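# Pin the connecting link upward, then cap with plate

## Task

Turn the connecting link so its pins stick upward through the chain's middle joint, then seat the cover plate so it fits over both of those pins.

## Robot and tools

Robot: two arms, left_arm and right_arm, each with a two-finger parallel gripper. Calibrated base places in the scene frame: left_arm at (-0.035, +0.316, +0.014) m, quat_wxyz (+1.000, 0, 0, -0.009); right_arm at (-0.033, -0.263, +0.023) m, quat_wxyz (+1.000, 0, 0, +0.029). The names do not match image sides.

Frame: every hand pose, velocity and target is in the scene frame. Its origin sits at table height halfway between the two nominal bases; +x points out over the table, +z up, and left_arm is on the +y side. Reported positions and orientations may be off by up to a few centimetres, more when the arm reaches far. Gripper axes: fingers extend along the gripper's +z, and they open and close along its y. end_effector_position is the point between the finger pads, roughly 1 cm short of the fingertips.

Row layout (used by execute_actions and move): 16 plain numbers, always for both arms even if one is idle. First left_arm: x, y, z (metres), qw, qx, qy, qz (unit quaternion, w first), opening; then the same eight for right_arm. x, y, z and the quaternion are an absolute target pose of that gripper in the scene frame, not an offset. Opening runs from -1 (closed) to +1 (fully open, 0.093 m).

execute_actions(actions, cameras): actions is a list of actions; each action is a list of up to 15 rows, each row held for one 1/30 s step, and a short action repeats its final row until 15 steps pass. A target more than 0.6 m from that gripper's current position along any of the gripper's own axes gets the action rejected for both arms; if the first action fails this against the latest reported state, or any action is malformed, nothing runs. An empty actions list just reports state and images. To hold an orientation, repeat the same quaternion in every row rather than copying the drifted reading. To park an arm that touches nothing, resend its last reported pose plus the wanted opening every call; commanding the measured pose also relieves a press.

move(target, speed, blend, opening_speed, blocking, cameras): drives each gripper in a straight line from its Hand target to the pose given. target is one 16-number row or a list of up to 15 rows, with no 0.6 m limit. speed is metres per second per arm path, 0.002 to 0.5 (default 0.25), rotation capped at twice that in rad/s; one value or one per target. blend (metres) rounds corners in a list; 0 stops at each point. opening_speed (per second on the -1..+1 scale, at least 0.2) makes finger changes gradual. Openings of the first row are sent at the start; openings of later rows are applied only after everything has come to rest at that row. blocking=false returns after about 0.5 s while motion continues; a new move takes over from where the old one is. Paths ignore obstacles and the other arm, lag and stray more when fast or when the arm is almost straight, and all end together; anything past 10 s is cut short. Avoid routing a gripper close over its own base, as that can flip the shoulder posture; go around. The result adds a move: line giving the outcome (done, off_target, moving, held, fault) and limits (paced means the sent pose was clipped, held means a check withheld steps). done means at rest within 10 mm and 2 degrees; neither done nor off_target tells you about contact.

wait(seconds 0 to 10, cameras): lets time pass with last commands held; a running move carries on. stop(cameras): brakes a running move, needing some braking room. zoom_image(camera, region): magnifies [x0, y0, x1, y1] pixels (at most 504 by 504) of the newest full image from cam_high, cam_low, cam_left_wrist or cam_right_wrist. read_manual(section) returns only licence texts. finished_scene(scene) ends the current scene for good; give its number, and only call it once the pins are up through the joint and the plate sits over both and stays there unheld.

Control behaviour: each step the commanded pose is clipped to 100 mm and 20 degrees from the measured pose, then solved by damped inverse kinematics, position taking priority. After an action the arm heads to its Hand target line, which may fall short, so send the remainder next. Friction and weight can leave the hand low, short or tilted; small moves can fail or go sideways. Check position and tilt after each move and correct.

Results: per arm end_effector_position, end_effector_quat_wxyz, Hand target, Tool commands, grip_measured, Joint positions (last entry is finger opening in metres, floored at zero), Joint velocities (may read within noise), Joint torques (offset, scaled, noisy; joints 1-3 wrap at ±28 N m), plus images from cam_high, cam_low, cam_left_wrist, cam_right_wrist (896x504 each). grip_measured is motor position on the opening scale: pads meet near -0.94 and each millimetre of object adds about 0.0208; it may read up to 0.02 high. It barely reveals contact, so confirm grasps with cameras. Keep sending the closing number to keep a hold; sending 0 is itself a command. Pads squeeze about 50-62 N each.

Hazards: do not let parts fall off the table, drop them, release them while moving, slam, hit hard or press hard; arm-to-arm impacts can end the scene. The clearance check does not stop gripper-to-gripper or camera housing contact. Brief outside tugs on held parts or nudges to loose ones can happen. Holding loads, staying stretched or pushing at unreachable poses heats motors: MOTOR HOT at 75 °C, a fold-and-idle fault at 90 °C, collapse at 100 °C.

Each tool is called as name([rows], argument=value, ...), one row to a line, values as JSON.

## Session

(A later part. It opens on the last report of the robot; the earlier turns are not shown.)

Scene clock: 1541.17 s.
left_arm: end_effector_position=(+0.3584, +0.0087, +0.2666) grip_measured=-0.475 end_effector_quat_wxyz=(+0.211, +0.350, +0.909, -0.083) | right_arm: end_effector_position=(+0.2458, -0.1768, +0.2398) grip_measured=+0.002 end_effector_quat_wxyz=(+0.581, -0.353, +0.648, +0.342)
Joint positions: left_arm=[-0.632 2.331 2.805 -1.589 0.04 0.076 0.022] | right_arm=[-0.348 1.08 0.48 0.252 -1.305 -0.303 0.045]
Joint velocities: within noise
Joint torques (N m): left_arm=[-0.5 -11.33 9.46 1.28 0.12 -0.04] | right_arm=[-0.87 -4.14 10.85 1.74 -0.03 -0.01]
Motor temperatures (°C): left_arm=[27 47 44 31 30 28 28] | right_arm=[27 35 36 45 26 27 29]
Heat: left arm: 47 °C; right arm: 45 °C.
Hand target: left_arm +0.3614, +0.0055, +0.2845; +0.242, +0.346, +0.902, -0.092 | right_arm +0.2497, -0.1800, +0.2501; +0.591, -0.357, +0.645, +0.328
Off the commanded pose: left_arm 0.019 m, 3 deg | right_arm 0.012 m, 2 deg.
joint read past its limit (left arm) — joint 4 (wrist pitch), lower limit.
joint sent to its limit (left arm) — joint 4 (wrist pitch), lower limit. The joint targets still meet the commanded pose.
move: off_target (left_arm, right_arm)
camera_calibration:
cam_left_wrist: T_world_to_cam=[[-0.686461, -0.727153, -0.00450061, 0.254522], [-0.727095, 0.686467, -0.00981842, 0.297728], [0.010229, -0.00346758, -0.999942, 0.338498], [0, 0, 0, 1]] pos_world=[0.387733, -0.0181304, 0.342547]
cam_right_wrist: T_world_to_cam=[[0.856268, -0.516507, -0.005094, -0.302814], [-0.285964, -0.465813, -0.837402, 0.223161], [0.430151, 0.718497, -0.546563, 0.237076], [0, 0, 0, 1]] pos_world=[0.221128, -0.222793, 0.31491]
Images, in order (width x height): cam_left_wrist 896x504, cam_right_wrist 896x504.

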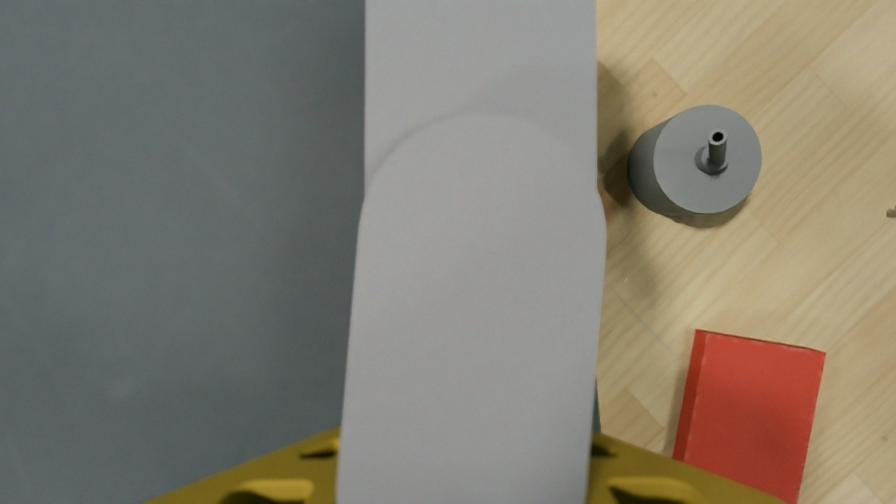

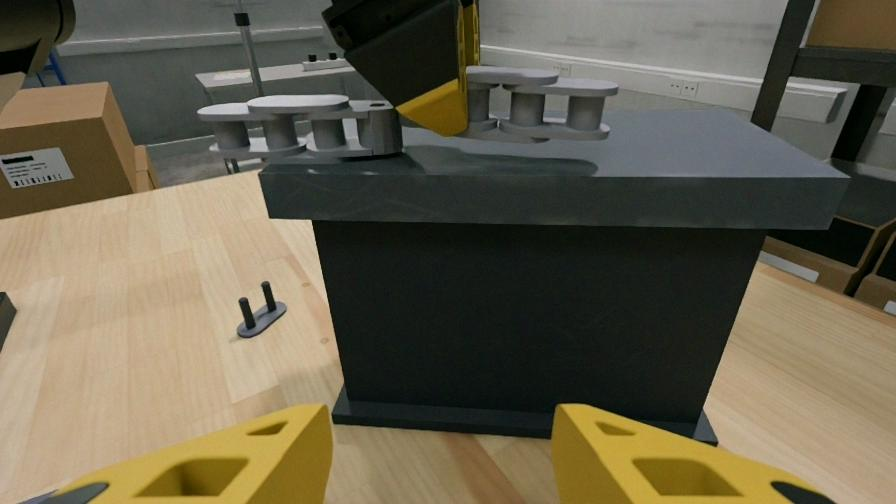

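move([
  [0.362,0.004,0.33,0.3040,0.3389,0.8827,-0.1167,-1,0.25,-0.18,0.2501,0.5909,-0.3574,0.6448,0.3275,0.0],
], speed=0.08, cameras=["cam_right_wrist"])

Scene clock: 1550.37 s.
left_arm: end_effector_position=(+0.3575, +0.0093, +0.2830) grip_measured=-0.475 end_effector_quat_wxyz=(+0.233, +0.349, +0.903, -0.089) | right_arm: end_effector_position=(+0.2458, -0.1768, +0.2397) grip_measured=+0.002 end_effector_quat_wxyz=(+0.581, -0.353, +0.648, +0.342)
Joint positions: left_arm=[-0.632 2.3 2.805 -1.573 0.04 0.076 0.022] | right_arm=[-0.348 1.08 0.48 0.252 -1.305 -0.303 0.045]
Joint velocities: within noise
Joint torques (N m): left_arm=[-0.25 -15.05 9.17 1.74 0.25 -0.08] | right_arm=[-0.73 -4 10.99 1.65 -0.04 0.06]
Motor temperatures (°C): left_arm=[27 47 45 32 30 28 28] | right_arm=[27 34 37 45 26 27 29]
Heat: left arm: 47 °C; right arm: 45 °C.
Hand target: left_arm +0.3590, +0.0064, +0.3299; +0.302, +0.340, +0.883, -0.116 | right_arm +0.2496, -0.1800, +0.2501; +0.591, -0.357, +0.645, +0.328
Off the commanded pose: left_arm 0.048 m, 9 deg | right_arm 0.012 m, 2 deg.
joint read past its limit (left arm) — joint 4 (wrist pitch), lower limit.
move: off_target (left_arm, right_arm)
camera_calibration:
cam_right_wrist: T_world_to_cam=[[0.856266, -0.516507, -0.00546326, -0.30271], [-0.28627, -0.465722, -0.837348, 0.223202], [0.429951, 0.718557, -0.546643, 0.237135], [0, 0, 0, 1]] pos_world=[0.22114, -0.222796, 0.314872]
Images, in order (width x height): cam_right_wrist 896x504.

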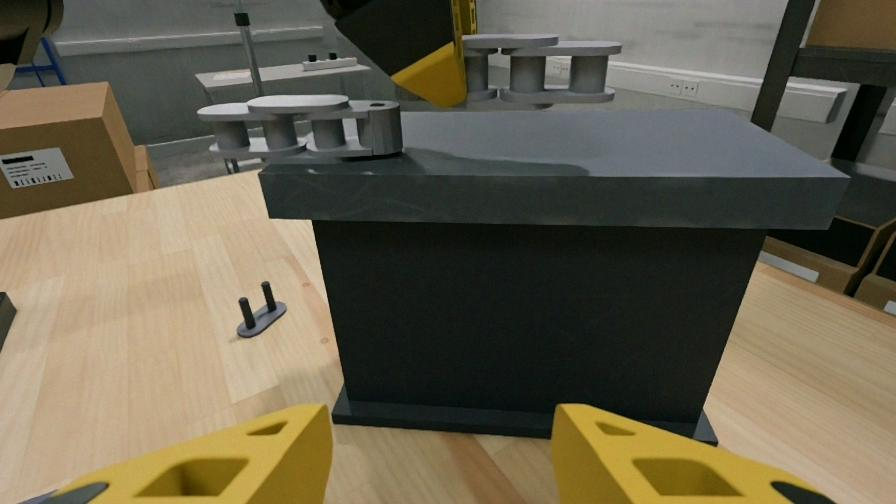

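move([
  [0.355,0.012,0.345,0.32,0.335,0.878,-0.12,-1,0.25,-0.18,0.2501,0.5909,-0.3574,0.6448,0.3275,0.0],
], speed=0.08, cameras=["cam_right_wrist"])

Scene clock: 1557.57 s.
left_arm: end_effector_position=(+0.3511, +0.0142, +0.3069) grip_measured=-0.475 end_effector_quat_wxyz=(+0.257, +0.347, +0.897, -0.096) | right_arm: end_effector_position=(+0.2458, -0.1768, +0.2397) grip_measured=+0.002 end_effector_quat_wxyz=(+0.581, -0.353, +0.648, +0.342)
Joint positions: left_arm=[-0.632 2.25 2.805 -1.571 0.04 0.076 0.022] | right_arm=[-0.348 1.08 0.48 0.252 -1.305 -0.303 0.045]
Joint velocities: within noise
Joint torques (N m): left_arm=[0.12 -14.65 6.5 1.85 0.25 -0.07] | right_arm=[-0.73 -4.12 10.95 1.73 -0.03 0.06]
Motor temperatures (°C): left_arm=[27 51 45 33 30 28 29] | right_arm=[27 34 37 44 26 27 29]
Heat: left arm: 51 °C; right arm: 44 °C.
Hand target: left_arm +0.3529, +0.0136, +0.3452; +0.315, +0.336, +0.880, -0.118 | right_arm +0.2496, -0.1800, +0.2501; +0.591, -0.357, +0.645, +0.328
Off the commanded pose: left_arm 0.038 m, 8 deg | right_arm 0.012 m, 2 deg.
joint read past its limit (left arm) — joint 4 (wrist pitch), lower limit.
move: off_target (left_arm, right_arm)
camera_calibration:
cam_right_wrist: T_world_to_cam=[[0.856266, -0.516507, -0.00546326, -0.30271], [-0.28627, -0.465722, -0.837348, 0.223202], [0.429951, 0.718557, -0.546643, 0.237135], [0, 0, 0, 1]] pos_world=[0.22114, -0.222796, 0.314872]
Images, in order (width x height): cam_right_wrist 896x504.

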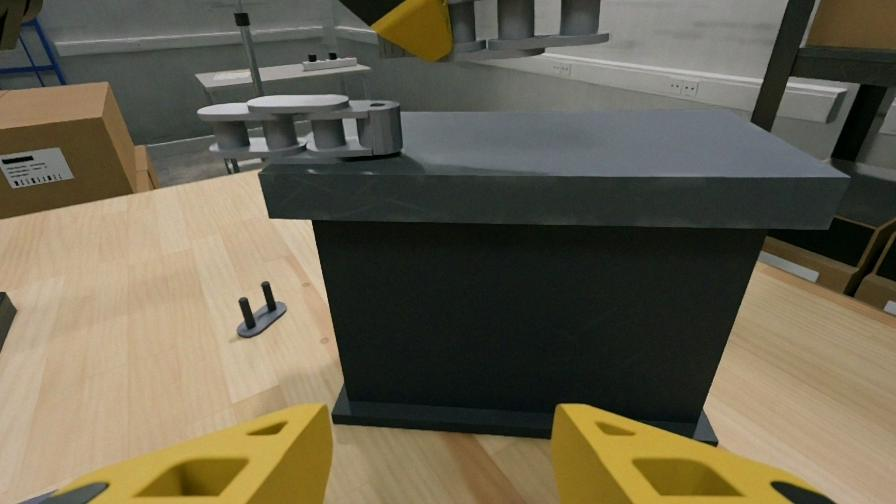

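move([
  [0.29,0.13,0.35,0.33,0.15,0.92,-0.05,-1,0.19,-0.12,0.18,0.5175,-0.4739,0.5648,0.4343,0.0],
  [0.265,0.235,0.24,0.2468,-0.2905,0.9212,0.0778,-1,0.185,0.03,0.11,0.5175,-0.4739,0.5648,0.4343,0.0],
  [0.2733,0.2419,0.14,0.2468,-0.2905,0.9212,0.0778,-1,0.185,0.03,0.11,0.5175,-0.4739,0.5648,0.4343,0.0],
], speed=0.2, blend=0.03, cameras=["cam_left_wrist","cam_right_wrist","cam_high"])

Scene clock: 1595.97 s.
left_arm: end_effector_position=(+0.2627, +0.2379, +0.1257) grip_measured=-0.475 end_effector_quat_wxyz=(+0.210, -0.284, +0.931, +0.085) | right_arm: end_effector_position=(+0.1824, +0.0265, +0.1102) grip_measured=+0.002 end_effector_quat_wxyz=(+0.516, -0.476, +0.565, +0.434)
Joint positions: left_arm=[-0.463 1.523 1.116 -0.97 -0.417 -1.032 0.022] | right_arm=[0.529 1.923 0.272 1.519 -0.808 -0.096 0.045]
Joint velocities: within noise
Joint torques (N m): left_arm=[0.31 -8.01 7.2 0.94 -0.55 0.04] | right_arm=[0.54 -5.67 4.6 2.39 0.11 0.16]
Motor temperatures (°C): left_arm=[27 55 44 36 30 28 29] | right_arm=[27 34 38 44 26 27 29]
Heat: left arm: 55 °C; right arm: 44 °C.
Hand target: left_arm +0.2726, +0.2420, +0.1403; +0.246, -0.291, +0.921, +0.078 | right_arm +0.1850, +0.0299, +0.1100; +0.517, -0.474, +0.565, +0.434
Off the commanded pose: left_arm 0.018 m, 4 deg | right_arm 0.004 m, 0 deg.
move: off_target (left_arm)
camera_calibration:
cam_left_wrist: T_world_to_cam=[[0.548244, -0.835093, -0.0452558, 0.0612853], [-0.83611, -0.548512, -0.0073893, 0.391555], [-0.0186526, 0.0418899, -0.998948, 0.196035], [0, 0, 0, 1]] pos_world=[0.29744, 0.25774, 0.201495]
cam_right_wrist: T_world_to_cam=[[0.984967, -0.170155, 0.0297879, -0.180714], [-0.0685353, -0.543217, -0.836791, 0.153522], [0.158566, 0.82217, -0.546712, 0.0942906], [0, 0, 0, 1]] pos_world=[0.173567, -0.0248767, 0.185399]
Images, in order (width x height): cam_high 896x504, cam_left_wrist 896x504, cam_right_wrist 896x504.

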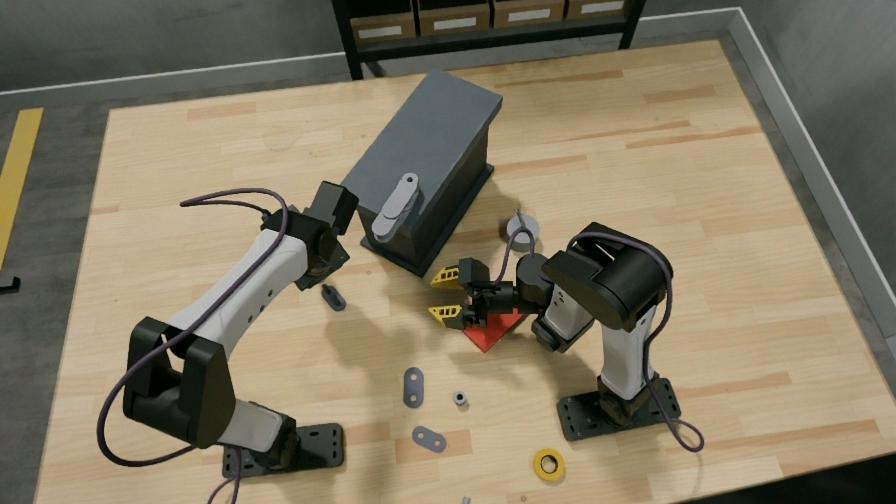

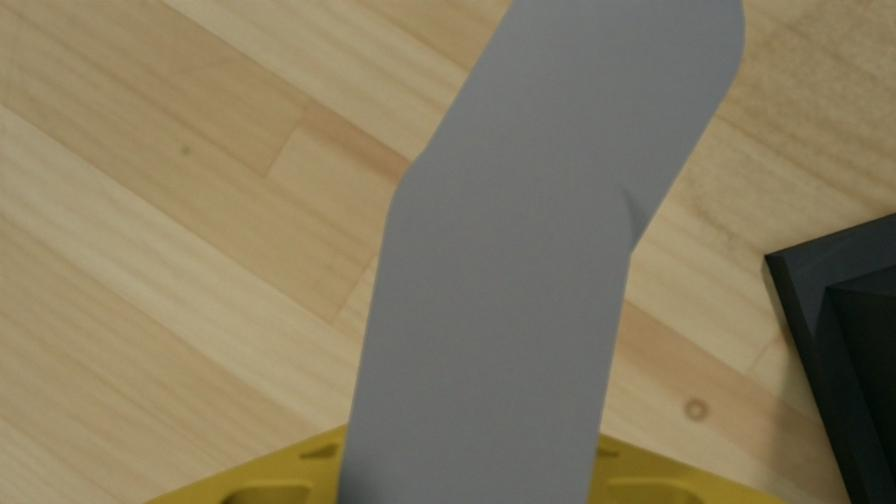

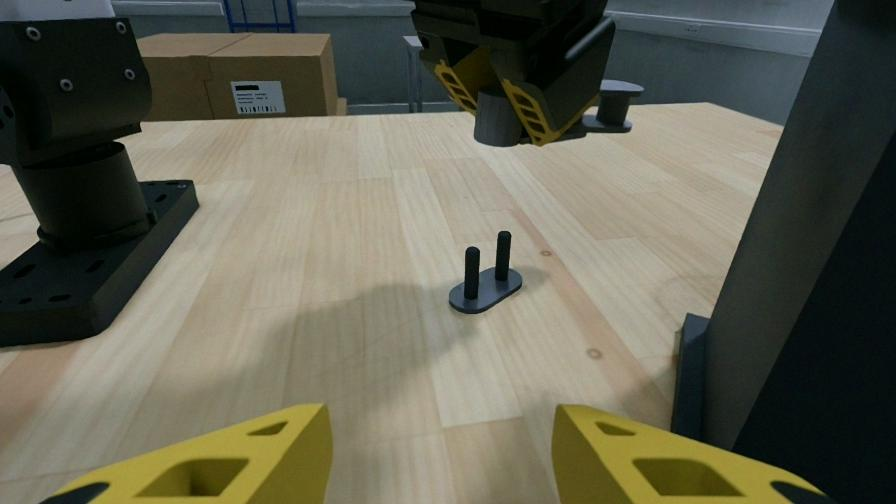

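zoom_image(camera="cam_right_wrist", region=[420, 60, 660, 320])

Scaled by 1.938 from the camera's 896x504 image, which has a finer 1280x720 frame.

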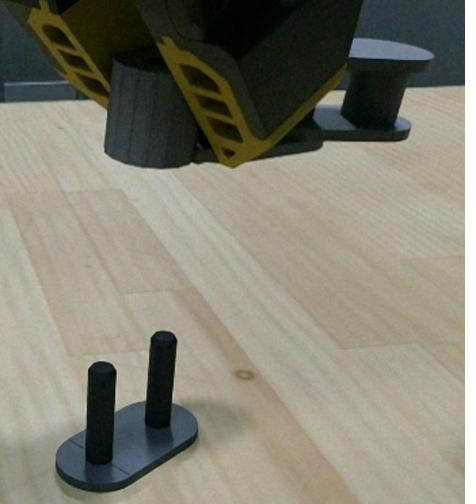

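move([
  [0.281,0.2445,0.118,0.2468,-0.2905,0.9212,0.0778,-1,0.185,0.03,0.11,0.5175,-0.4739,0.5648,0.4343,0.0],
], speed=0.06, cameras=["cam_right_wrist"])

zoom_image(camera="cam_right_wrist", region=[420, 60, 660, 320])

Scene clock: 1620.27 s.
left_arm: end_effector_position=(+0.2698, +0.2417, +0.1104) grip_measured=-0.475 end_effector_quat_wxyz=(+0.220, -0.286, +0.929, +0.079) | right_arm: end_effector_position=(+0.1825, +0.0265, +0.1104) grip_measured=+0.002 end_effector_quat_wxyz=(+0.517, -0.476, +0.564, +0.434)
Joint positions: left_arm=[-0.441 1.533 1.058 -0.871 -0.417 -1.008 0.022] | right_arm=[0.529 1.923 0.272 1.521 -0.808 -0.096 0.045]
Joint velocities: within noise
Joint torques (N m): left_arm=[0.31 -6.08 7.25 1.02 -0.51 0.11] | right_arm=[0.55 -5.41 4.71 2.33 0.13 0.18]
Motor temperatures (°C): left_arm=[27 47 44 33 31 28 29] | right_arm=[27 34 36 47 26 27 29]
Heat: left arm: 47 °C; right arm: 47 °C.
Hand target: left_arm +0.2804, +0.2446, +0.1183; +0.246, -0.291, +0.921, +0.078 | right_arm +0.1849, +0.0299, +0.1101; +0.518, -0.474, +0.565, +0.434
Off the commanded pose: left_arm 0.014 m, 3 deg | right_arm 0.004 m, 0 deg.
move: off_target (left_arm)
camera_calibration:
cam_right_wrist: T_world_to_cam=[[0.984944, -0.17021, 0.0302387, -0.180785], [-0.0680698, -0.54263, -0.837209, 0.153659], [0.15891, 0.822546, -0.546046, 0.0942457], [0, 0, 0, 1]] pos_world=[0.173546, -0.0249132, 0.185574]
Images, in order (width x height): cam_right_wrist 896x504.

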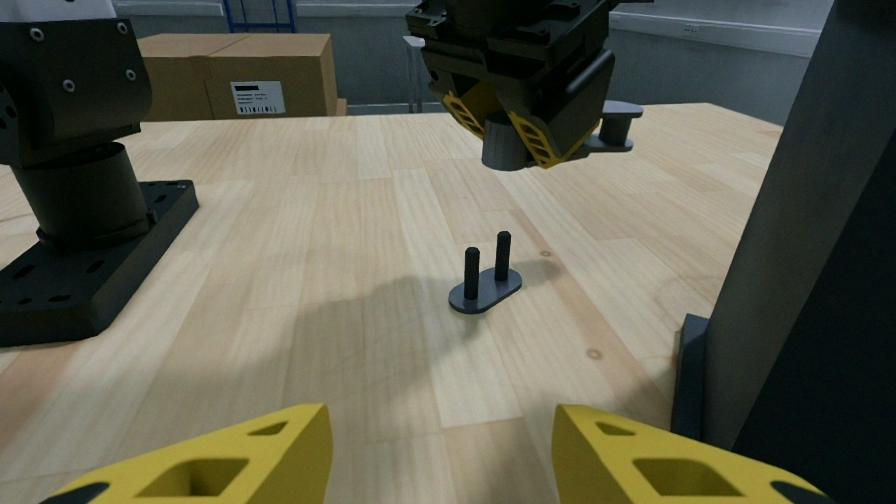

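Scaled by 1.938 from the camera's 896x504 image, which has a finer 1280x720 frame.

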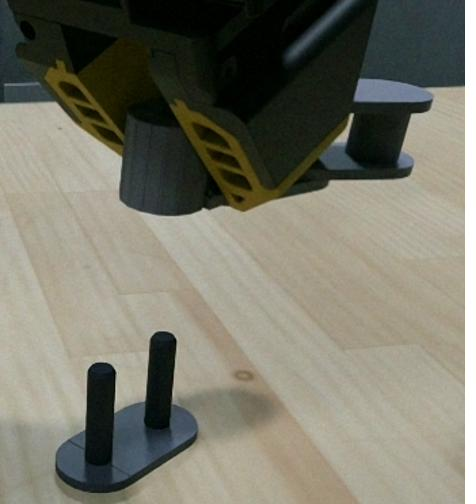

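move([
  [0.286,0.2445,0.092,0.2468,-0.2905,0.9212,0.0778,-1,0.185,0.03,0.11,0.5175,-0.4739,0.5648,0.4343,0.0],
], speed=0.05, cameras=["cam_right_wrist"])

zoom_image(camera="cam_right_wrist", region=[420, 120, 660, 320])

Scene clock: 1648.53 s.
left_arm: end_effector_position=(+0.2745, +0.2417, +0.0845) grip_measured=-0.475 end_effector_quat_wxyz=(+0.220, -0.286, +0.929, +0.080) | right_arm: end_effector_position=(+0.1825, +0.0265, +0.1104) grip_measured=+0.002 end_effector_quat_wxyz=(+0.517, -0.476, +0.564, +0.434)
Joint positions: left_arm=[-0.434 1.577 0.994 -0.758 -0.417 -1 0.022] | right_arm=[0.529 1.923 0.272 1.521 -0.808 -0.096 0.045]
Joint velocities: within noise
Joint torques (N m): left_arm=[0.39 -6.26 7.12 1.06 -0.49 0.06] | right_arm=[0.62 -5.63 4.66 2.34 0.1 0.19]
Motor temperatures (°C): left_arm=[27 42 46 32 31 28 30] | right_arm=[27 34 35 48 26 27 29]
Heat: left arm: 46 °C; right arm: 48 °C.
Hand target: left_arm +0.2855, +0.2445, +0.0923; +0.246, -0.291, +0.921, +0.078 | right_arm +0.1849, +0.0299, +0.1101; +0.518, -0.474, +0.565, +0.434
Off the commanded pose: left_arm 0.014 m, 3 deg | right_arm 0.004 m, 0 deg.
move: off_target (left_arm)
camera_calibration:
cam_right_wrist: T_world_to_cam=[[0.984944, -0.17021, 0.0302387, -0.180785], [-0.0680698, -0.54263, -0.837209, 0.153659], [0.15891, 0.822546, -0.546046, 0.0942457], [0, 0, 0, 1]] pos_world=[0.173546, -0.0249132, 0.185574]
Images, in order (width x height): cam_right_wrist 896x504.

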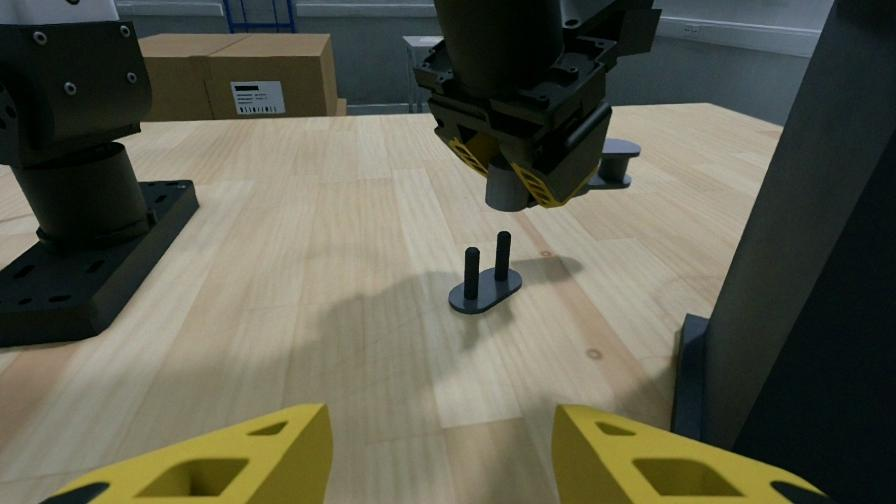

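Scaled by 2.100 from the camera's 896x504 image, which has a finer 1280x720 frame.

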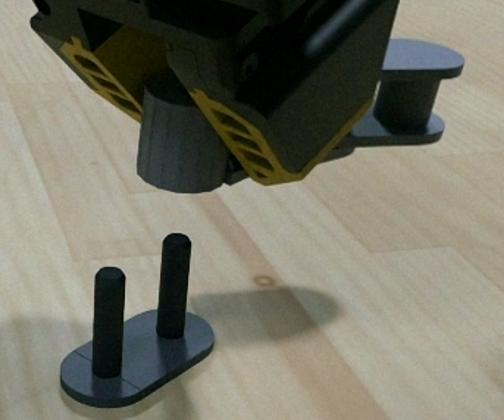

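move([
  [0.287,0.2447,0.075,0.2468,-0.2905,0.9212,0.0778,-1,0.185,0.03,0.11,0.5175,-0.4739,0.5648,0.4343,0.0],
], speed=0.04, cameras=["cam_right_wrist"])

zoom_image(camera="cam_right_wrist", region=[440, 160, 600, 320])

Scene clock: 1661.37 s.
left_arm: end_effector_position=(+0.2756, +0.2423, +0.0679) grip_measured=-0.475 end_effector_quat_wxyz=(+0.221, -0.286, +0.929, +0.080) | right_arm: end_effector_position=(+0.1825, +0.0265, +0.1104) grip_measured=+0.002 end_effector_quat_wxyz=(+0.517, -0.476, +0.564, +0.434)
Joint positions: left_arm=[-0.431 1.604 0.95 -0.686 -0.417 -0.997 0.022] | right_arm=[0.529 1.923 0.272 1.521 -0.808 -0.096 0.045]
Joint velocities: within noise
Joint torques (N m): left_arm=[0.27 -6.32 6.94 1.01 -0.47 0.09] | right_arm=[0.61 -5.55 4.66 2.36 0.12 0.17]
Motor temperatures (°C): left_arm=[27 41 45 32 31 28 30] | right_arm=[27 34 34 48 26 27 29]
Heat: left arm: 45 °C; right arm: 48 °C.
Hand target: left_arm +0.2865, +0.2447, +0.0754; +0.246, -0.291, +0.921, +0.078 | right_arm +0.1849, +0.0299, +0.1101; +0.517, -0.474, +0.565, +0.434
Off the commanded pose: left_arm 0.014 m, 3 deg | right_arm 0.004 m, 0 deg.
move: off_target (left_arm)
camera_calibration:
cam_right_wrist: T_world_to_cam=[[0.984944, -0.17021, 0.0302387, -0.180785], [-0.0680698, -0.54263, -0.837209, 0.153659], [0.15891, 0.822546, -0.546046, 0.0942457], [0, 0, 0, 1]] pos_world=[0.173546, -0.0249132, 0.185574]
Images, in order (width x height): cam_right_wrist 896x504.

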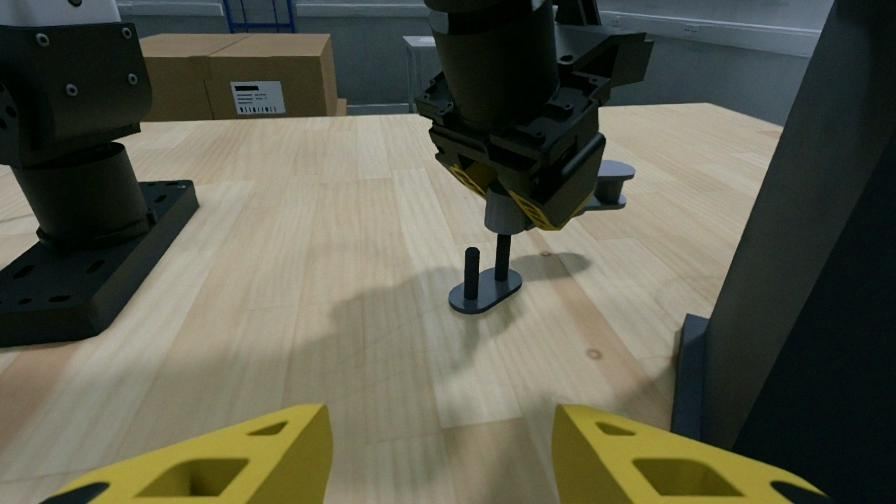

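Scaled by 3.150 from the camera's 896x504 image, which has a finer 1280x720 frame.

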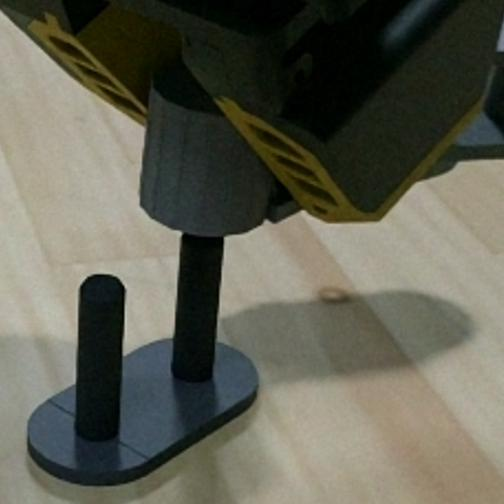

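move([
  [0.287,0.2447,0.068,0.2468,-0.2905,0.9212,0.0778,-1,0.185,0.03,0.11,0.5175,-0.4739,0.5648,0.4343,0.0],
], speed=0.02, cameras=["cam_right_wrist"])

zoom_image(camera="cam_right_wrist", region=[440, 160, 600, 320])

Scene clock: 1674.37 s.
left_arm: end_effector_position=(+0.2756, +0.2422, +0.0611) grip_measured=-0.475 end_effector_quat_wxyz=(+0.221, -0.286, +0.929, +0.080) | right_arm: end_effector_position=(+0.1825, +0.0265, +0.1104) grip_measured=+0.002 end_effector_quat_wxyz=(+0.517, -0.476, +0.564, +0.434)
Joint positions: left_arm=[-0.431 1.615 0.932 -0.656 -0.417 -0.997 0.022] | right_arm=[0.529 1.923 0.272 1.521 -0.808 -0.096 0.045]
Joint velocities: within noise
Joint torques (N m): left_arm=[0.36 -6.37 6.79 1.04 -0.48 0.06] | right_arm=[0.54 -5.67 4.64 2.31 0.11 0.19]
Motor temperatures (°C): left_arm=[27 41 44 32 31 28 30] | right_arm=[27 34 34 48 26 27 29]
Heat: left arm: 44 °C; right arm: 48 °C.
Hand target: left_arm +0.2864, +0.2447, +0.0684; +0.246, -0.291, +0.921, +0.078 | right_arm +0.1849, +0.0299, +0.1101; +0.517, -0.474, +0.565, +0.434
Off the commanded pose: left_arm 0.014 m, 3 deg | right_arm 0.004 m, 0 deg.
move: off_target (left_arm)
camera_calibration:
cam_right_wrist: T_world_to_cam=[[0.984944, -0.17021, 0.0302387, -0.180785], [-0.0680698, -0.54263, -0.837209, 0.153659], [0.15891, 0.822546, -0.546046, 0.0942457], [0, 0, 0, 1]] pos_world=[0.173546, -0.0249132, 0.185574]
Images, in order (width x height): cam_right_wrist 896x504.

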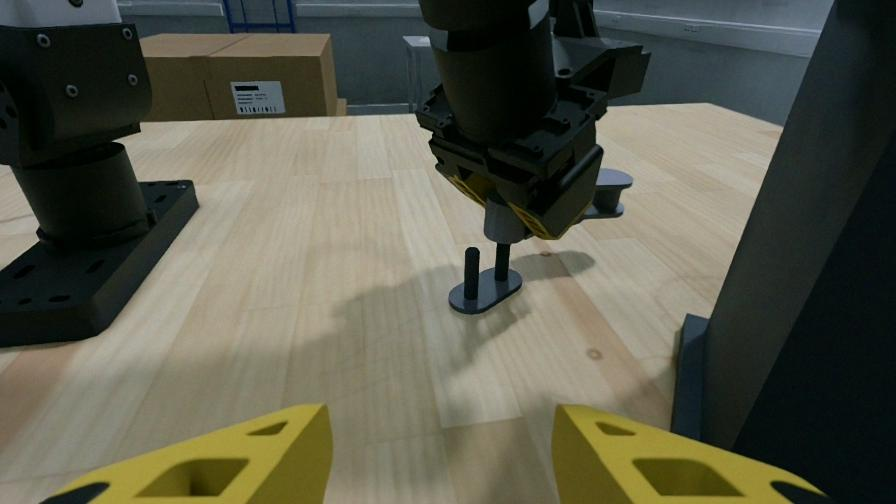

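Scaled by 3.150 from the camera's 896x504 image, which has a finer 1280x720 frame.

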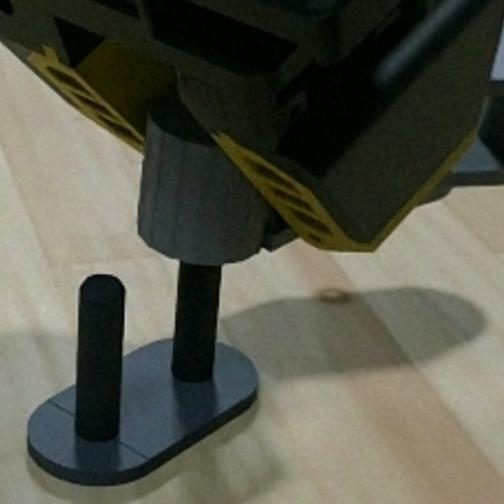

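move([
  [0.287,0.2447,0.063,0.2468,-0.2905,0.9212,0.0778,-1,0.185,0.03,0.11,0.5175,-0.4739,0.5648,0.4343,0.0],
], speed=0.02, cameras=["cam_right_wrist"])

zoom_image(camera="cam_right_wrist", region=[440, 160, 600, 320])

Scene clock: 1681.17 s.
left_arm: end_effector_position=(+0.2780, +0.2411, +0.0598) grip_measured=-0.475 end_effector_quat_wxyz=(+0.225, -0.287, +0.928, +0.076) | right_arm: end_effector_position=(+0.1825, +0.0265, +0.1104) grip_measured=+0.002 end_effector_quat_wxyz=(+0.517, -0.476, +0.564, +0.434)
Joint positions: left_arm=[-0.431 1.619 0.928 -0.637 -0.418 -0.996 0.022] | right_arm=[0.529 1.923 0.272 1.521 -0.808 -0.096 0.045]
Joint velocities: within noise
Joint torques (N m): left_arm=[0.34 -5.87 6.11 1.09 -0.47 0.05] | right_arm=[0.7 -5.67 4.81 2.32 0.1 0.15]
Motor temperatures (°C): left_arm=[27 41 44 32 31 28 30] | right_arm=[27 34 34 48 26 27 29]
Heat: left arm: 44 °C; right arm: 48 °C.
Hand target: left_arm +0.2866, +0.2447, +0.0633; +0.246, -0.291, +0.921, +0.078 | right_arm +0.1849, +0.0299, +0.1101; +0.517, -0.474, +0.565, +0.434
Off the commanded pose: left_arm 0.010 m, 3 deg | right_arm 0.004 m, 0 deg.
move: off_target (left_arm)
camera_calibration:
cam_right_wrist: T_world_to_cam=[[0.984944, -0.17021, 0.0302387, -0.180785], [-0.0680698, -0.54263, -0.837209, 0.153659], [0.15891, 0.822546, -0.546046, 0.0942457], [0, 0, 0, 1]] pos_world=[0.173546, -0.0249132, 0.185574]
Images, in order (width x height): cam_right_wrist 896x504.

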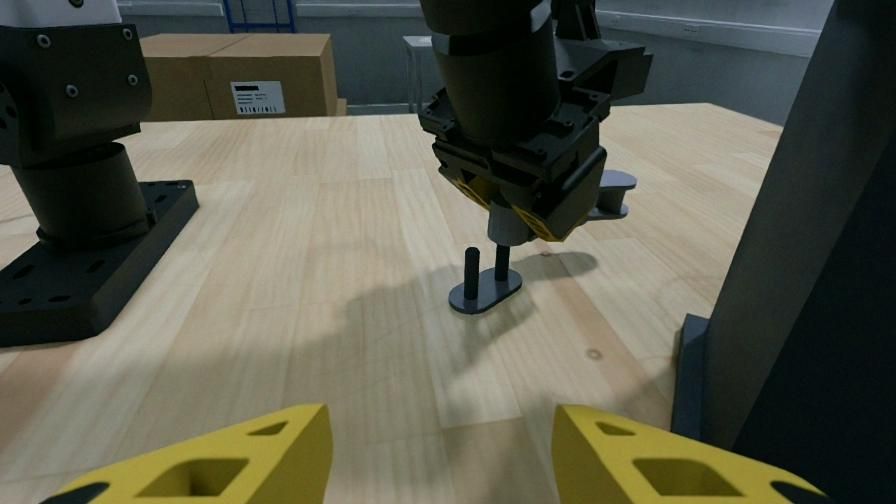

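Scaled by 3.150 from the camera's 896x504 image, which has a finer 1280x720 frame.

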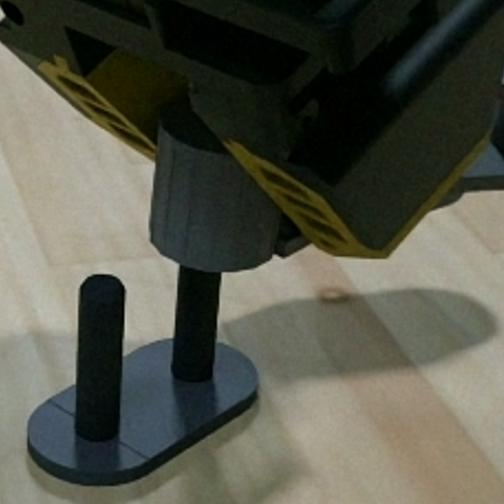

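move([
  [0.286,0.2447,0.080,0.2468,-0.2905,0.9212,0.0778,-1,0.185,0.03,0.11,0.5175,-0.4739,0.5648,0.4343,0.0],
  [0.287,0.2470,0.080,0.2468,-0.2905,0.9212,0.0778,-1,0.185,0.03,0.11,0.5175,-0.4739,0.5648,0.4343,0.0],
  [0.287,0.2470,0.0685,0.2468,-0.2905,0.9212,0.0778,-1,0.185,0.03,0.11,0.5175,-0.4739,0.5648,0.4343,0.0],
], speed=0.04, cameras=["cam_right_wrist"])

zoom_image(camera="cam_right_wrist", region=[440, 160, 600, 320])

Scene clock: 1699.07 s.
left_arm: end_effector_position=(+0.2761, +0.2448, +0.0598) grip_measured=-0.475 end_effector_quat_wxyz=(+0.219, -0.286, +0.929, +0.083) | right_arm: end_effector_position=(+0.1825, +0.0265, +0.1104) grip_measured=+0.002 end_effector_quat_wxyz=(+0.517, -0.476, +0.564, +0.434)
Joint positions: left_arm=[-0.423 1.619 0.931 -0.654 -0.418 -0.989 0.022] | right_arm=[0.529 1.923 0.272 1.521 -0.808 -0.096 0.045]
Joint velocities: within noise
Joint torques (N m): left_arm=[0.29 -7.04 6.58 1.05 -0.46 0.06] | right_arm=[0.65 -5.55 4.56 2.32 0.16 0.18]
Motor temperatures (°C): left_arm=[27 41 44 31 31 28 30] | right_arm=[27 34 34 48 26 27 29]
Heat: left arm: 44 °C; right arm: 48 °C.
Hand target: left_arm +0.2866, +0.2471, +0.0688; +0.246, -0.291, +0.921, +0.078 | right_arm +0.1849, +0.0299, +0.1101; +0.517, -0.474, +0.565, +0.434
Off the commanded pose: left_arm 0.014 m, 3 deg | right_arm 0.004 m, 0 deg.
move: off_target (left_arm)
camera_calibration:
cam_right_wrist: T_world_to_cam=[[0.984944, -0.17021, 0.0302387, -0.180785], [-0.0680698, -0.54263, -0.837209, 0.153659], [0.15891, 0.822546, -0.546046, 0.0942457], [0, 0, 0, 1]] pos_world=[0.173546, -0.0249132, 0.185574]
Images, in order (width x height): cam_right_wrist 896x504.

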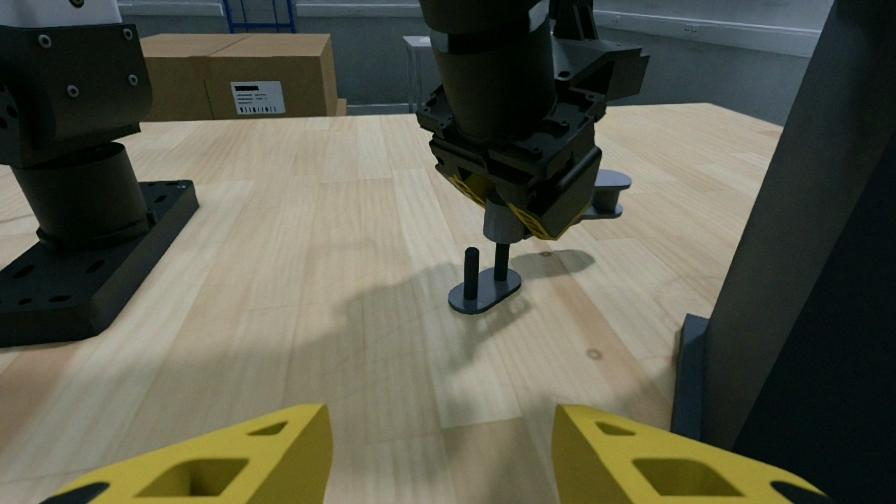

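Scaled by 3.150 from the camera's 896x504 image, which has a finer 1280x720 frame.

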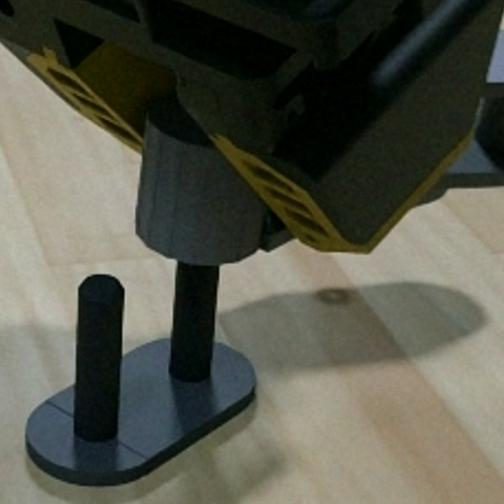

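move([
  [0.2865,0.2470,0.063,0.2468,-0.2905,0.9212,0.0778,-1,0.185,0.03,0.11,0.5175,-0.4739,0.5648,0.4343,0.0],
], speed=0.02, cameras=["cam_right_wrist"])

zoom_image(camera="cam_right_wrist", region=[440, 160, 600, 320])

Scene clock: 1707.60 s.
left_arm: end_effector_position=(+0.2758, +0.2449, +0.0563) grip_measured=-0.475 end_effector_quat_wxyz=(+0.222, -0.286, +0.929, +0.080) | right_arm: end_effector_position=(+0.1825, +0.0265, +0.1104) grip_measured=+0.002 end_effector_quat_wxyz=(+0.517, -0.476, +0.564, +0.434)
Joint positions: left_arm=[-0.423 1.619 0.914 -0.629 -0.418 -0.989 0.022] | right_arm=[0.529 1.923 0.272 1.521 -0.808 -0.096 0.045]
Joint velocities: within noise
Joint torques (N m): left_arm=[0.21 -6.35 6.63 1.04 -0.46 0.07] | right_arm=[0.73 -5.55 4.77 2.29 0.11 0.15]
Motor temperatures (°C): left_arm=[27 41 44 31 31 28 30] | right_arm=[27 34 34 49 26 27 29]
Heat: left arm: 44 °C; right arm: 49 °C.
Hand target: left_arm +0.2861, +0.2471, +0.0633; +0.246, -0.291, +0.921, +0.078 | right_arm +0.1849, +0.0299, +0.1101; +0.517, -0.474, +0.565, +0.434
Off the commanded pose: left_arm 0.013 m, 3 deg | right_arm 0.004 m, 0 deg.
move: off_target (left_arm)
camera_calibration:
cam_right_wrist: T_world_to_cam=[[0.984944, -0.17021, 0.0302387, -0.180785], [-0.0680698, -0.54263, -0.837209, 0.153659], [0.15891, 0.822546, -0.546046, 0.0942457], [0, 0, 0, 1]] pos_world=[0.173546, -0.0249132, 0.185574]
Images, in order (width x height): cam_right_wrist 896x504.

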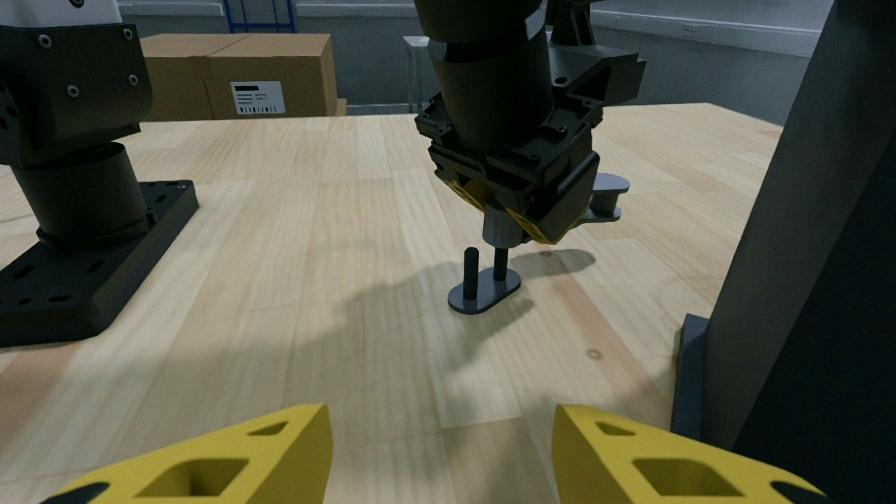

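Scaled by 3.150 from the camera's 896x504 image, which has a finer 1280x720 frame.

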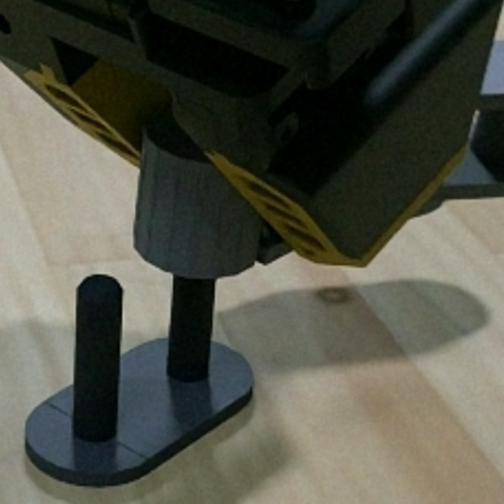

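move([
  [0.2865,0.2470,0.055,0.2468,-0.2905,0.9212,0.0778,-1,0.185,0.03,0.11,0.5175,-0.4739,0.5648,0.4343,0.0],
], speed=0.025, cameras=["cam_right_wrist"])

zoom_image(camera="cam_right_wrist", region=[440, 160, 600, 320])

Scene clock: 1716.63 s.
left_arm: end_effector_position=(+0.2756, +0.2450, +0.0490) grip_measured=-0.475 end_effector_quat_wxyz=(+0.222, -0.286, +0.929, +0.080) | right_arm: end_effector_position=(+0.1825, +0.0265, +0.1104) grip_measured=+0.002 end_effector_quat_wxyz=(+0.517, -0.476, +0.564, +0.434)
Joint positions: left_arm=[-0.423 1.632 0.895 -0.597 -0.418 -0.989 0.022] | right_arm=[0.529 1.923 0.272 1.521 -0.808 -0.096 0.045]
Joint velocities: within noise
Joint torques (N m): left_arm=[0.25 -6.28 6.52 1.04 -0.47 0.06] | right_arm=[0.57 -5.53 4.67 2.33 0.12 0.2]
Motor temperatures (°C): left_arm=[27 41 44 31 31 28 30] | right_arm=[27 34 34 49 26 27 29]
Heat: left arm: 44 °C; right arm: 49 °C.
Hand target: left_arm +0.2861, +0.2471, +0.0553; +0.246, -0.291, +0.921, +0.078 | right_arm +0.1849, +0.0299, +0.1101; +0.517, -0.474, +0.565, +0.434
Off the commanded pose: left_arm 0.013 m, 3 deg | right_arm 0.004 m, 0 deg.
move: off_target (left_arm)
camera_calibration:
cam_right_wrist: T_world_to_cam=[[0.984944, -0.17021, 0.0302387, -0.180785], [-0.0680698, -0.54263, -0.837209, 0.153659], [0.15891, 0.822546, -0.546046, 0.0942457], [0, 0, 0, 1]] pos_world=[0.173546, -0.0249132, 0.185574]
Images, in order (width x height): cam_right_wrist 896x504.

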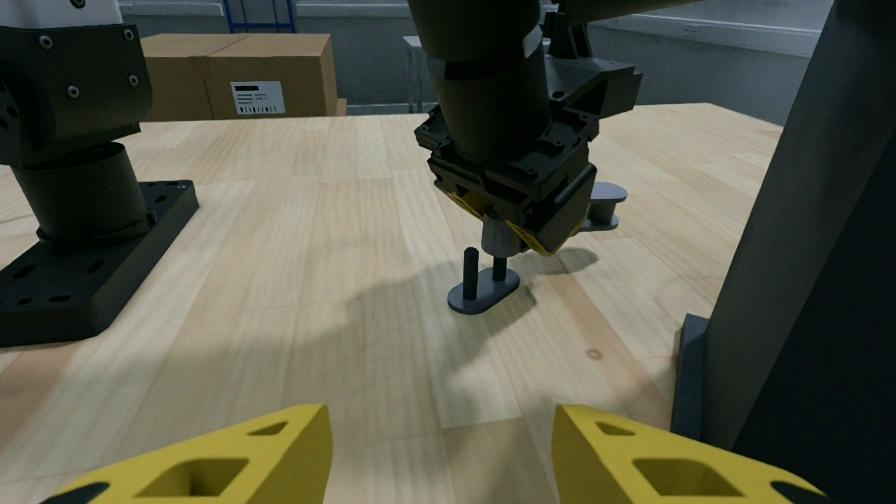

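Scaled by 3.150 from the camera's 896x504 image, which has a finer 1280x720 frame.

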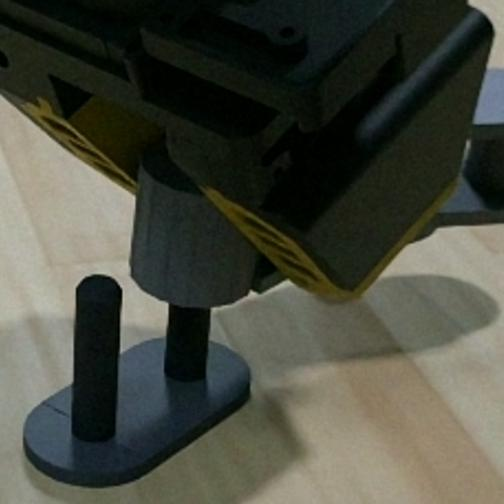

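move([
  [0.2865,0.2470,0.043,0.2468,-0.2905,0.9212,0.0778,-1,0.185,0.03,0.11,0.5175,-0.4739,0.5648,0.4343,0.0],
], speed=0.025, cameras=["cam_right_wrist"])

zoom_image(camera="cam_right_wrist", region=[440, 160, 600, 320])

Scene clock: 1722.50 s.
left_arm: end_effector_position=(+0.2763, +0.2447, +0.0373) grip_measured=-0.475 end_effector_quat_wxyz=(+0.223, -0.287, +0.928, +0.079) | right_arm: end_effector_position=(+0.1825, +0.0265, +0.1104) grip_measured=+0.002 end_effector_quat_wxyz=(+0.517, -0.476, +0.564, +0.434)
Joint positions: left_arm=[-0.423 1.657 0.867 -0.541 -0.418 -0.989 0.022] | right_arm=[0.529 1.923 0.272 1.521 -0.808 -0.096 0.045]
Joint velocities: within noise
Joint torques (N m): left_arm=[0.27 -6.37 6.32 1.05 -0.46 0.06] | right_arm=[0.69 -5.57 4.68 2.34 0.14 0.14]
Motor temperatures (°C): left_arm=[27 41 44 31 31 28 30] | right_arm=[27 34 34 49 26 27 29]
Heat: left arm: 44 °C; right arm: 49 °C.
Hand target: left_arm +0.2862, +0.2470, +0.0434; +0.247, -0.291, +0.921, +0.078 | right_arm +0.1849, +0.0299, +0.1101; +0.517, -0.474, +0.565, +0.434
Off the commanded pose: left_arm 0.012 m, 3 deg | right_arm 0.004 m, 0 deg.
move: off_target (left_arm)
camera_calibration:
cam_right_wrist: T_world_to_cam=[[0.984944, -0.17021, 0.0302387, -0.180785], [-0.0680698, -0.54263, -0.837209, 0.153659], [0.15891, 0.822546, -0.546046, 0.0942457], [0, 0, 0, 1]] pos_world=[0.173546, -0.0249132, 0.185574]
Images, in order (width x height): cam_right_wrist 896x504.

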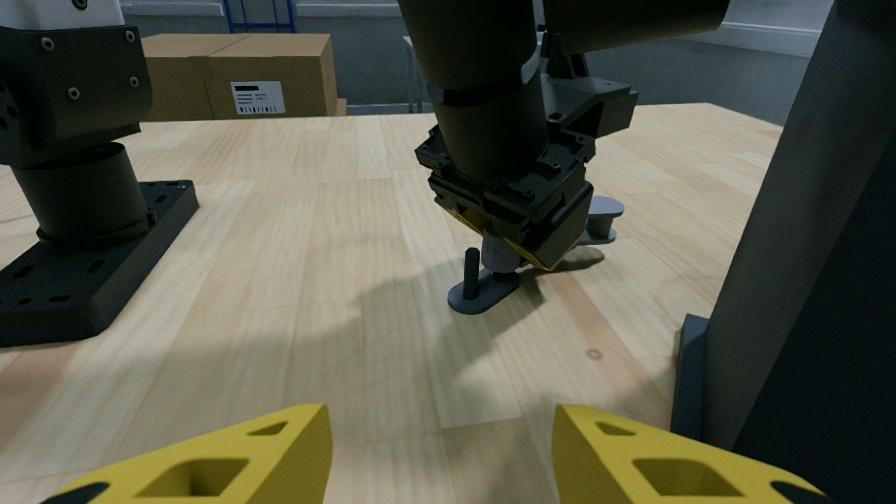

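Scaled by 3.150 from the camera's 896x504 image, which has a finer 1280x720 frame.

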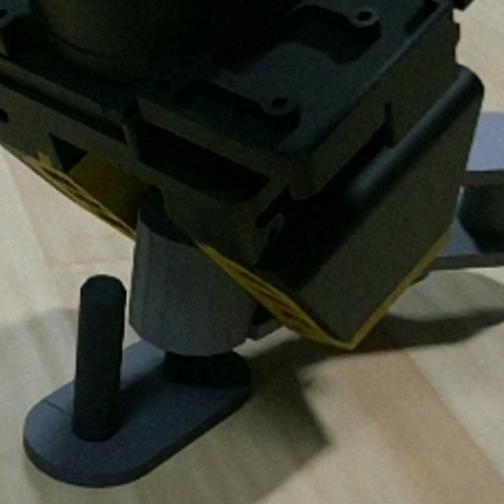

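move([
  [0.2855,0.2470,0.034,0.2468,-0.2905,0.9212,0.0778,-1,0.185,0.03,0.11,0.5175,-0.4739,0.5648,0.4343,0.0],
], speed=0.025, cameras=["cam_right_wrist"])

zoom_image(camera="cam_right_wrist", region=[440, 160, 600, 320])

Scene clock: 1729.90 s.
left_arm: end_effector_position=(+0.2748, +0.2454, +0.0280) grip_measured=-0.475 end_effector_quat_wxyz=(+0.222, -0.286, +0.929, +0.080) | right_arm: end_effector_position=(+0.1825, +0.0265, +0.1104) grip_measured=+0.002 end_effector_quat_wxyz=(+0.517, -0.476, +0.564, +0.434)
Joint positions: left_arm=[-0.423 1.675 0.844 -0.504 -0.418 -0.989 0.022] | right_arm=[0.529 1.923 0.272 1.521 -0.808 -0.096 0.045]
Joint velocities: within noise
Joint torques (N m): left_arm=[0.17 -6.35 6.16 1.07 -0.46 0.06] | right_arm=[0.77 -5.44 4.68 2.31 0.12 0.2]
Motor temperatures (°C): left_arm=[27 40 45 31 31 28 30] | right_arm=[27 34 34 49 26 27 29]
Heat: left arm: 45 °C; right arm: 49 °C.
Hand target: left_arm +0.2851, +0.2471, +0.0344; +0.246, -0.291, +0.921, +0.078 | right_arm +0.1849, +0.0299, +0.1101; +0.518, -0.474, +0.565, +0.434
Off the commanded pose: left_arm 0.012 m, 3 deg | right_arm 0.004 m, 0 deg.
move: off_target (left_arm)
camera_calibration:
cam_right_wrist: T_world_to_cam=[[0.984944, -0.17021, 0.0302387, -0.180785], [-0.0680698, -0.54263, -0.837209, 0.153659], [0.15891, 0.822546, -0.546046, 0.0942457], [0, 0, 0, 1]] pos_world=[0.173546, -0.0249132, 0.185574]
Images, in order (width x height): cam_right_wrist 896x504.

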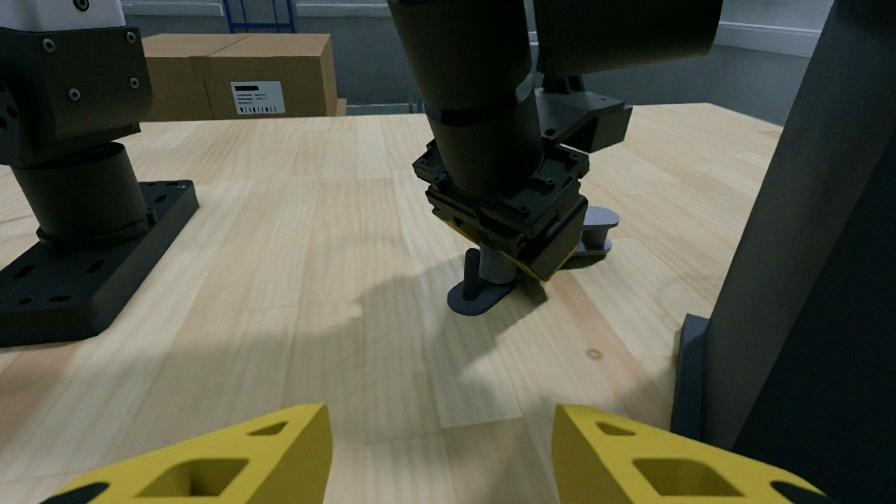

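Scaled by 3.150 from the camera's 896x504 image, which has a finer 1280x720 frame.

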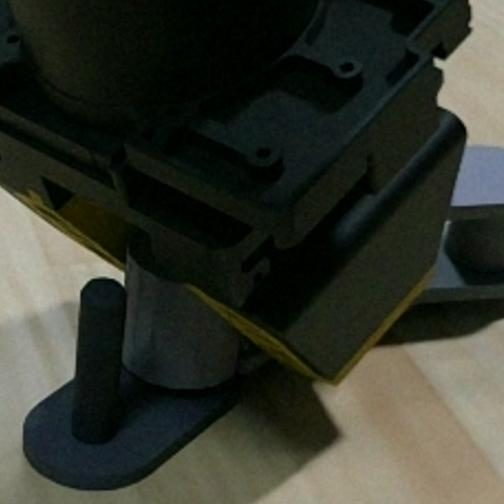

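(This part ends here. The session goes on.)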